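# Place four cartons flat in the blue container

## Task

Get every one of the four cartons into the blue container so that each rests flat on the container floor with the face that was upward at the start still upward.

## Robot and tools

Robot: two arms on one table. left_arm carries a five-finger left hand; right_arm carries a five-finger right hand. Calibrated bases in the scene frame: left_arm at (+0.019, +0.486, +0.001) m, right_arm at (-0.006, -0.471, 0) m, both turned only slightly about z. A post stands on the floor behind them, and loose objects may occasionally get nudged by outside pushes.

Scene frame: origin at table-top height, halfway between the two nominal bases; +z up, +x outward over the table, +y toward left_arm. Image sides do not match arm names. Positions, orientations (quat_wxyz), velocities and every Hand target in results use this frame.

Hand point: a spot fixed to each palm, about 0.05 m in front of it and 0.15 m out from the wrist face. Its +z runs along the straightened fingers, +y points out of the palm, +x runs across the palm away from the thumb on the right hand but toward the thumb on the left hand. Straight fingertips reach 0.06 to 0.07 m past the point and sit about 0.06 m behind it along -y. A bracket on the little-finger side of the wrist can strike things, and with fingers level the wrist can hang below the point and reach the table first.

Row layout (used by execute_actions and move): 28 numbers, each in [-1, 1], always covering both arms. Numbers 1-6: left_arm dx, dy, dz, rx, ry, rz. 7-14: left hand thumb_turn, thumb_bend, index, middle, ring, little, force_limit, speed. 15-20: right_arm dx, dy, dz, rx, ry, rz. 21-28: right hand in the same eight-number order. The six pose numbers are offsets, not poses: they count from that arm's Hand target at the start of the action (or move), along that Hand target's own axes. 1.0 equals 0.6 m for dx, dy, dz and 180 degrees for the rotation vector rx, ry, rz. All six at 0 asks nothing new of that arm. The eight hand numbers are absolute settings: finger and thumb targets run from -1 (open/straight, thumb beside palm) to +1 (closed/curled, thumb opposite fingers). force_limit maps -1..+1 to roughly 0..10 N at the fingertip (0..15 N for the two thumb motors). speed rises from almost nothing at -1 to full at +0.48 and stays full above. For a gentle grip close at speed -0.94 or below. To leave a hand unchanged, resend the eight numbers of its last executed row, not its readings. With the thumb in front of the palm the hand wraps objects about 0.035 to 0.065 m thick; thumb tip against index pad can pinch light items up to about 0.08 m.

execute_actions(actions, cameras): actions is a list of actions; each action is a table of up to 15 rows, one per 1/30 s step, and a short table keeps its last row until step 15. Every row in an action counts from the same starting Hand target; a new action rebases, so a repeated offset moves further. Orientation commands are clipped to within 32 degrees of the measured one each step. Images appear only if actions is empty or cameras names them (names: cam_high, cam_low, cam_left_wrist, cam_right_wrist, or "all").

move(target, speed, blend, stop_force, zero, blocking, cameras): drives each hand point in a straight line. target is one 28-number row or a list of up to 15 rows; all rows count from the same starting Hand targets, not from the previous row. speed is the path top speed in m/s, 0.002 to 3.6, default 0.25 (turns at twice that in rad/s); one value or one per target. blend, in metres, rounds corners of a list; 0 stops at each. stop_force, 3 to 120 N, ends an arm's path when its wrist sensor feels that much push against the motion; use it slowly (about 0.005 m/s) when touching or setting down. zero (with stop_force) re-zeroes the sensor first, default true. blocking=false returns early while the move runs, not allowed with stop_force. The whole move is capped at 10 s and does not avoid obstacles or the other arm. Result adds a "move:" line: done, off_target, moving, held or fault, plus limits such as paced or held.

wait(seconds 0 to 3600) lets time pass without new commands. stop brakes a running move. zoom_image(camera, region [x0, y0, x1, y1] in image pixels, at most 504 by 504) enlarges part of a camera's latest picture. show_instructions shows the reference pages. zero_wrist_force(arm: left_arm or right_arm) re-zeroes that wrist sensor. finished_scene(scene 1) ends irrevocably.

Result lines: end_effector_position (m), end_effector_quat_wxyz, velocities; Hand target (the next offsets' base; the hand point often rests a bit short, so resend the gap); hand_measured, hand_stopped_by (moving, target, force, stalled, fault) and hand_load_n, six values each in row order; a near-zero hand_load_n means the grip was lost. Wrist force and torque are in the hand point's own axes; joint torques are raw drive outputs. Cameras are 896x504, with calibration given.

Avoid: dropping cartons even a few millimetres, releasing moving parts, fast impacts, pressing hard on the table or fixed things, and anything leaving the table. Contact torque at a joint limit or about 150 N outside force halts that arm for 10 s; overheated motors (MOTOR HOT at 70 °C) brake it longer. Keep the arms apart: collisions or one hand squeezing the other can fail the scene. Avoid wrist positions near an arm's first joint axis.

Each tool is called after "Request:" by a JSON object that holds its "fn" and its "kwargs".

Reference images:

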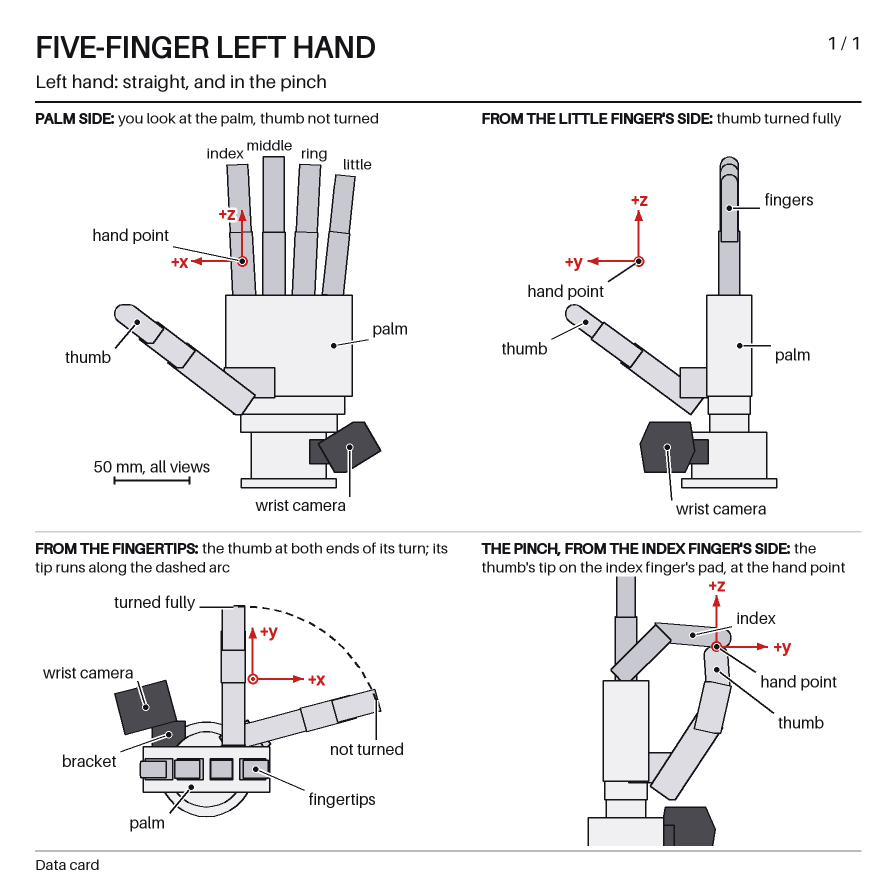

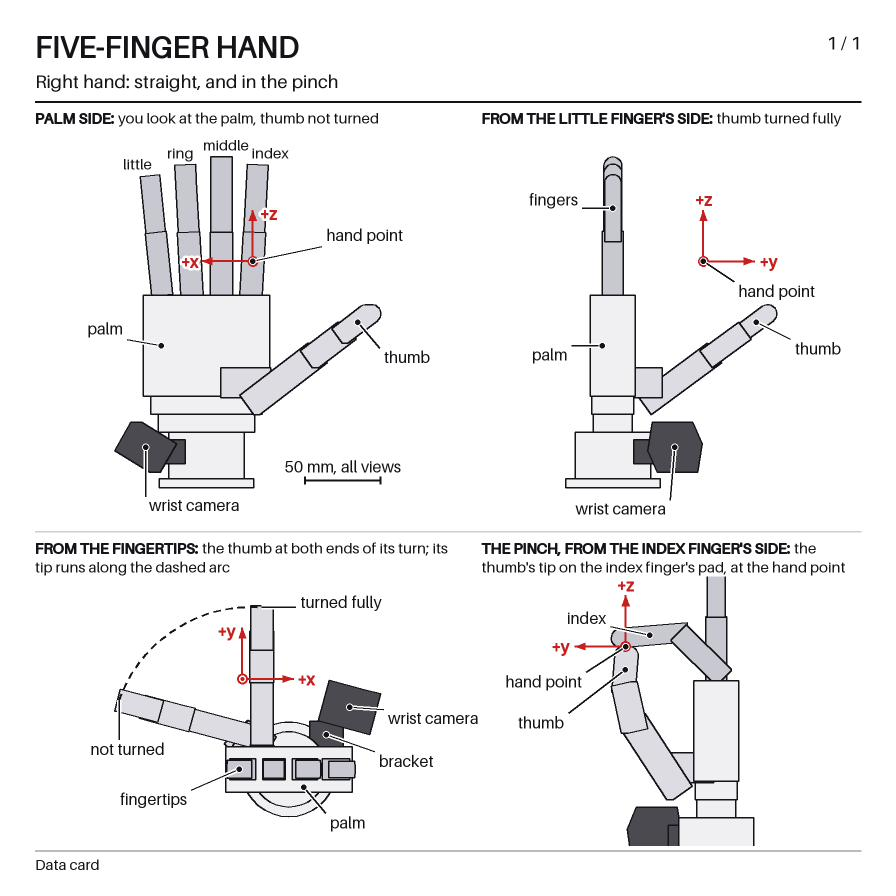

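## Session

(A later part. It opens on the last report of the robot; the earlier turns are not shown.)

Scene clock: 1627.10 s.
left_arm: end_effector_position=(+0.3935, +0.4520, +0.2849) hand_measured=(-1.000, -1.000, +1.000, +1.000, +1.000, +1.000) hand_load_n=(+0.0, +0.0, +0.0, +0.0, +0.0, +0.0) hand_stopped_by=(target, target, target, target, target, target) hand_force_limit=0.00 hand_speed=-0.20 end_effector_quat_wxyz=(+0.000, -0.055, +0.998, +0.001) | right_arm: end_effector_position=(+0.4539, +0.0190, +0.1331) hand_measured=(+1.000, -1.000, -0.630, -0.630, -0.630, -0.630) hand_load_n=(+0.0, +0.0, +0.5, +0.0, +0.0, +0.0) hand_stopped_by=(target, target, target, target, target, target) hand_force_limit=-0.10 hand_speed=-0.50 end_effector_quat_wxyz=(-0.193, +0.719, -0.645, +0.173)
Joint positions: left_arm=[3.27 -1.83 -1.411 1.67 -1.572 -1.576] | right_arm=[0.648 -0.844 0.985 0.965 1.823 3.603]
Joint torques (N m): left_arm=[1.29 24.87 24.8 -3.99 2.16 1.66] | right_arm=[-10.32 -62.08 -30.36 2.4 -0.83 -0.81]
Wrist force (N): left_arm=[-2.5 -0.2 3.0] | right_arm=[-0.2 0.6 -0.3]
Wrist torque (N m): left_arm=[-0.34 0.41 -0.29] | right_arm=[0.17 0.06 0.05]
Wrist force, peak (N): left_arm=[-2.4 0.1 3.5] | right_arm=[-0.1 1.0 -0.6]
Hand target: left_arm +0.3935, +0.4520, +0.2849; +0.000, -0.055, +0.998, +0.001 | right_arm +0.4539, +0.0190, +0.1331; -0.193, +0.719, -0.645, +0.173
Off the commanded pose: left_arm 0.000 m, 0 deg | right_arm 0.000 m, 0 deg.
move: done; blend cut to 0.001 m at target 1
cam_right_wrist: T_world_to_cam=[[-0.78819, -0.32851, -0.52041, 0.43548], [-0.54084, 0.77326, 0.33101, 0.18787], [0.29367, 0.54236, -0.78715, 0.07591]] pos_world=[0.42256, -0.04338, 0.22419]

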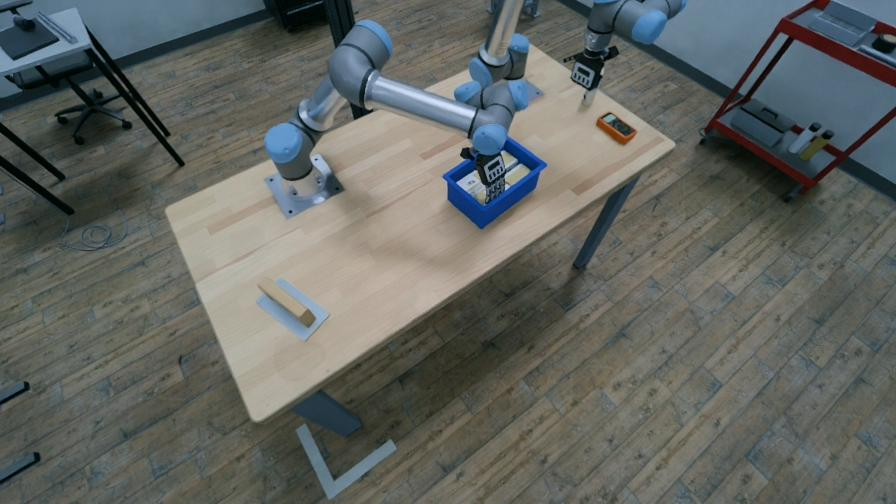

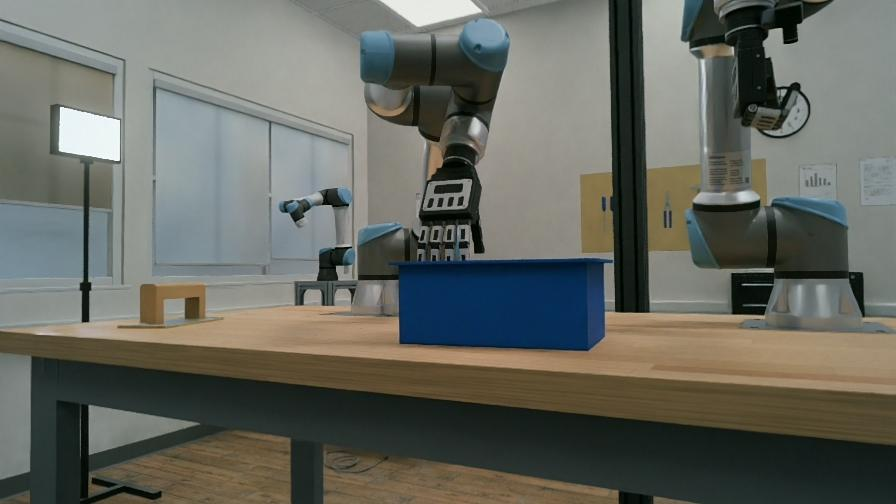

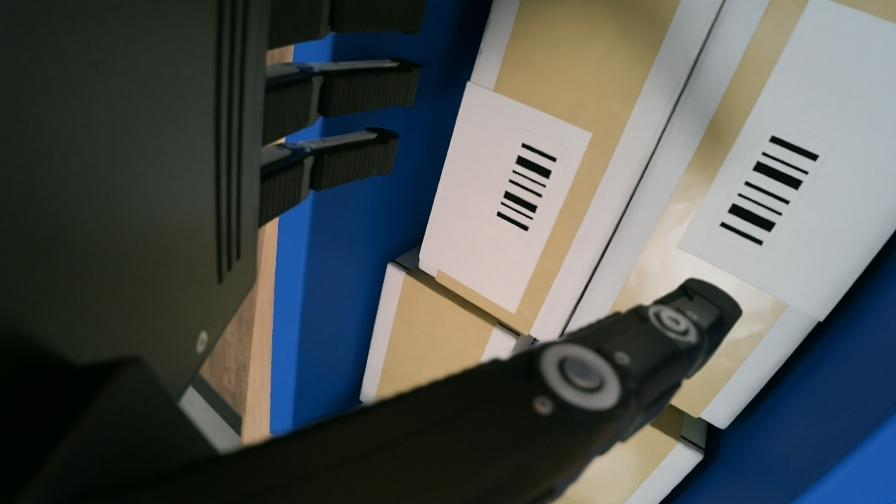

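Request:
{"fn": "move", "kwargs": {"target": [[0,0,0,0,0,0,-1,-1,1,1,1,1,0.0,-0.2, 0,-0.075,-0.1299,0,0,0,-1,-1,-0.63,-0.63,-0.63,-0.63,-0.1,-0.3],[0,0,0,0,0,0,-1,-1,1,1,1,1,0.0,-0.2, 0.1863,-0.1011,-0.263,0,0,0,-1,-1,-0.63,-0.63,-0.63,-0.63,-0.1,-0.3]], "speed": 0.15, "blend": [0.04,0], "cameras": ["cam_high","cam_right_wrist"]}}

Scene clock: 1641.77 s.
left_arm: end_effector_position=(+0.3935, +0.4520, +0.2849) hand_measured=(-1.000, -1.000, +1.000, +1.000, +1.000, +1.000) hand_load_n=(+0.0, +0.0, +0.0, +0.0, +0.0, +0.0) hand_stopped_by=(target, target, target, target, target, target) hand_force_limit=0.00 hand_speed=-0.20 end_effector_quat_wxyz=(+0.000, -0.055, +0.998, +0.001) | right_arm: end_effector_position=(+0.4398, -0.0950, +0.3000) hand_measured=(-1.000, -1.000, -0.630, -0.630, -0.630, -0.630) hand_load_n=(+0.0, +0.0, +0.0, +0.0, +0.0, +0.0) hand_stopped_by=(target, target, target, target, target, target) hand_force_limit=-0.10 hand_speed=-0.30 end_effector_quat_wxyz=(-0.193, +0.719, -0.645, +0.173)
Joint positions: left_arm=[3.27 -1.83 -1.411 1.67 -1.572 -1.576] | right_arm=[0.48 -1.117 0.989 1.202 1.745 3.451]
Joint torques (N m): left_arm=[1.45 25.32 25.6 -4.09 2.13 1.62] | right_arm=[-15.32 -53.31 -4.22 2.63 -2.13 -2.02]
Wrist force (N): left_arm=[-2.2 0.0 2.7] | right_arm=[0.0 0.5 -0.4]
Wrist torque (N m): left_arm=[-0.28 0.36 -0.29] | right_arm=[0.16 0.04 0.05]
Wrist force, peak (N): left_arm=[-2.3 -0.3 3.3] | right_arm=[-0.1 1.2 0.4]
Hand target: left_arm +0.3935, +0.4520, +0.2849; +0.000, -0.055, +0.998, +0.001 | right_arm +0.4398, -0.0951, +0.3001; -0.193, +0.719, -0.645, +0.173
Off the commanded pose: left_arm 0.000 m, 0 deg | right_arm 0.000 m, 0 deg.
move: done
cam_right_wrist: T_world_to_cam=[[-0.78823, -0.32851, -0.52036, 0.47376], [-0.5408, 0.77329, 0.331, 0.21315], [0.29365, 0.54232, -0.78719, 0.27327]] pos_world=[0.40846, -0.15738, 0.39109]

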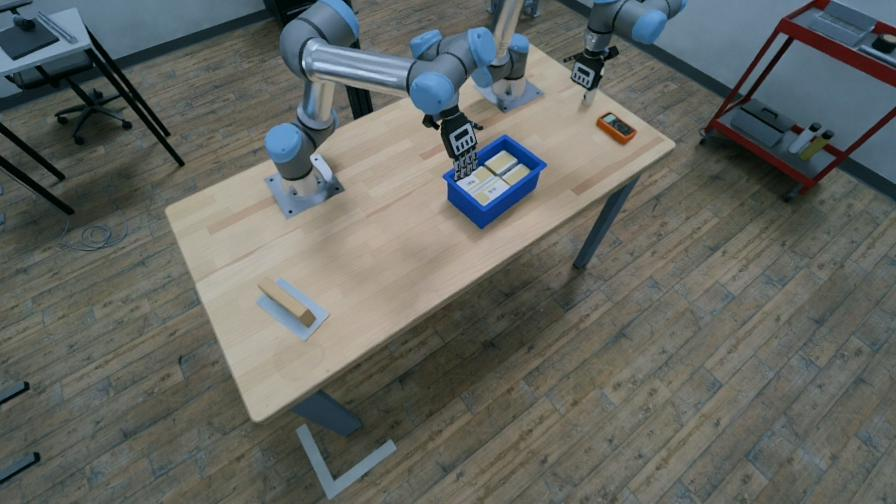

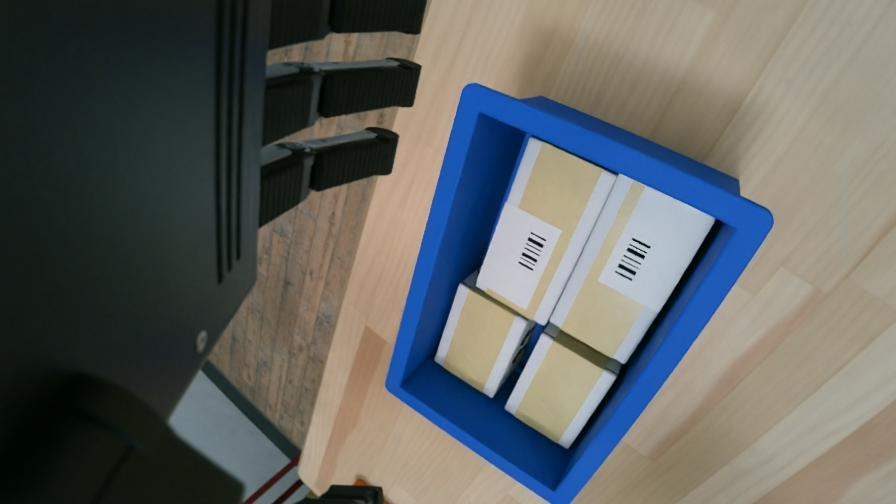

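Request:
{"fn": "zoom_image", "kwargs": {"camera": "cam_right_wrist", "region": [380, 70, 790, 504]}}

Request:
{"fn": "zoom_image", "kwargs": {"camera": "cam_high", "region": [430, 120, 560, 240]}}

Scaled by 1.161 from the camera's image (finer frame: 1280x720).

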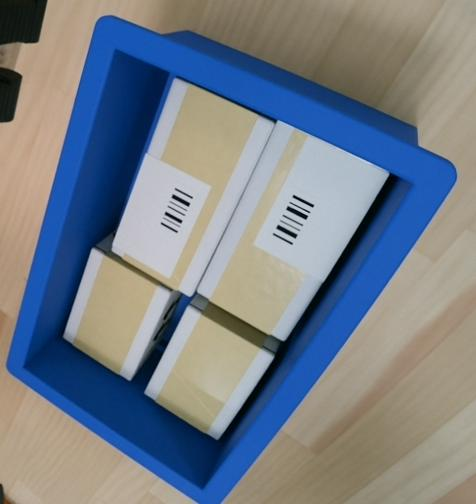

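Scaled by 3.877 from the camera's image (finer frame: 1280x720).

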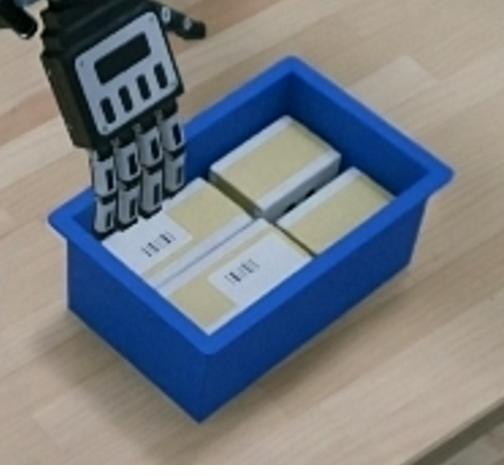

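Request:
{"fn": "move", "kwargs": {"target": [0,0,0,0,0,0,-1,-1,1,1,1,1,0.0,-0.2, -0.0828,0.03375,0.0767,0,0,0,-1,-1,-0.63,-0.63,-0.63,-0.63,-0.1,-0.3], "speed": 0.1, "cameras": ["cam_right_wrist"]}}

Request:
{"fn": "zoom_image", "kwargs": {"camera": "cam_right_wrist", "region": [400, 0, 896, 504]}}

Scene clock: 1668.90 s.
left_arm: end_effector_position=(+0.3935, +0.4520, +0.2849) hand_measured=(-1.000, -1.000, +1.000, +1.000, +1.000, +1.000) hand_load_n=(+0.0, +0.0, +0.0, +0.0, +0.0, +0.0) hand_stopped_by=(target, target, target, target, target, target) hand_force_limit=0.00 hand_speed=-0.20 end_effector_quat_wxyz=(+0.000, -0.055, +0.998, +0.001) | right_arm: end_effector_position=(+0.4398, -0.0451, +0.2502) hand_measured=(-1.000, -1.000, -0.630, -0.630, -0.630, -0.630) hand_load_n=(+0.0, +0.0, +0.0, +0.5, +0.0, +0.0) hand_stopped_by=(target, target, target, target, target, target) hand_force_limit=-0.10 hand_speed=-0.30 end_effector_quat_wxyz=(-0.193, +0.719, -0.645, +0.173)
Joint positions: left_arm=[3.27 -1.83 -1.411 1.67 -1.572 -1.576] | right_arm=[0.566 -1.027 0.983 1.132 1.785 3.528]
Joint torques (N m): left_arm=[1.66 25.44 25.92 -3.98 2.14 1.53] | right_arm=[14.08 -34.45 -33.01 0.04 2.94 1.98]
Wrist force (N): left_arm=[-2.1 -0.2 2.9] | right_arm=[-0.3 0.3 -0.4]
Wrist torque (N m): left_arm=[-0.32 0.34 -0.27] | right_arm=[0.13 0.08 -0.09]
Wrist force, peak (N): left_arm=[-2.4 -0.1 3.4] | right_arm=[0.4 -0.1 -1.1]
Hand target: left_arm +0.3935, +0.4520, +0.2849; +0.000, -0.055, +0.998, +0.001 | right_arm +0.4398, -0.0451, +0.2501; -0.193, +0.719, -0.645, +0.173
Off the commanded pose: left_arm 0.000 m, 0 deg | right_arm 0.000 m, 0 deg.
move: done
cam_right_wrist: T_world_to_cam=[[-0.78819, -0.32851, -0.52041, 0.46425], [-0.54084, 0.77326, 0.33101, 0.19105], [0.29367, 0.54236, -0.78715, 0.20699]] pos_world=[0.40846, -0.10748, 0.34129]

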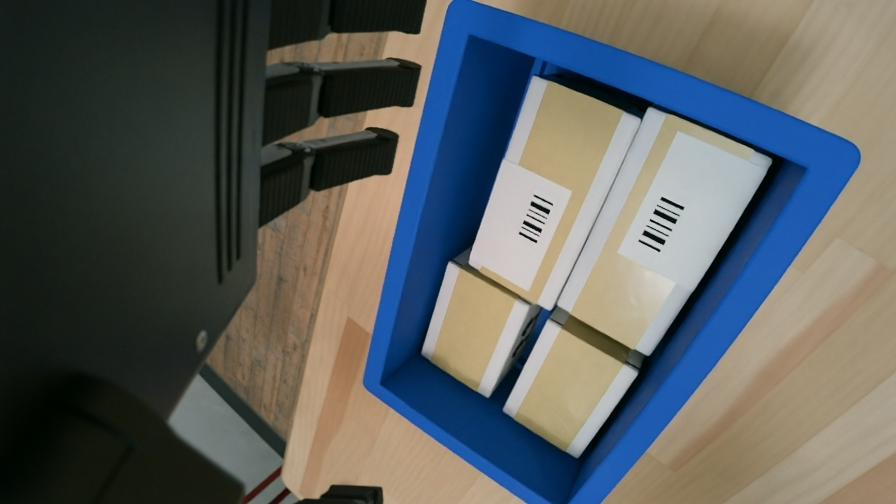

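Scaled by 1.000.

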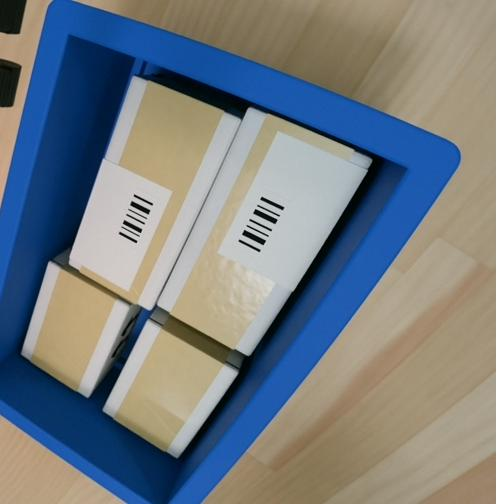

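Request:
{"fn": "zoom_image", "kwargs": {"camera": "cam_right_wrist", "region": [500, 40, 700, 180]}}

Request:
{"fn": "zoom_image", "kwargs": {"camera": "cam_right_wrist", "region": [440, 220, 680, 380]}}

Scaled by 2.520 from the camera's image (finer frame: 1280x720).

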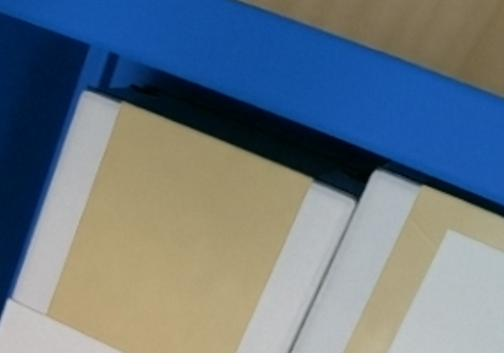

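Scaled by 2.100 from the camera's image (finer frame: 1280x720).

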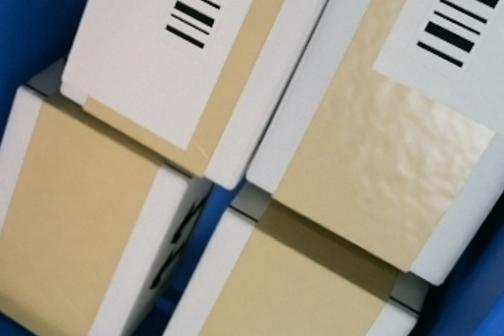

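Request:
{"fn": "finished_scene", "kwargs": {}}

The scene is finished: the task was done.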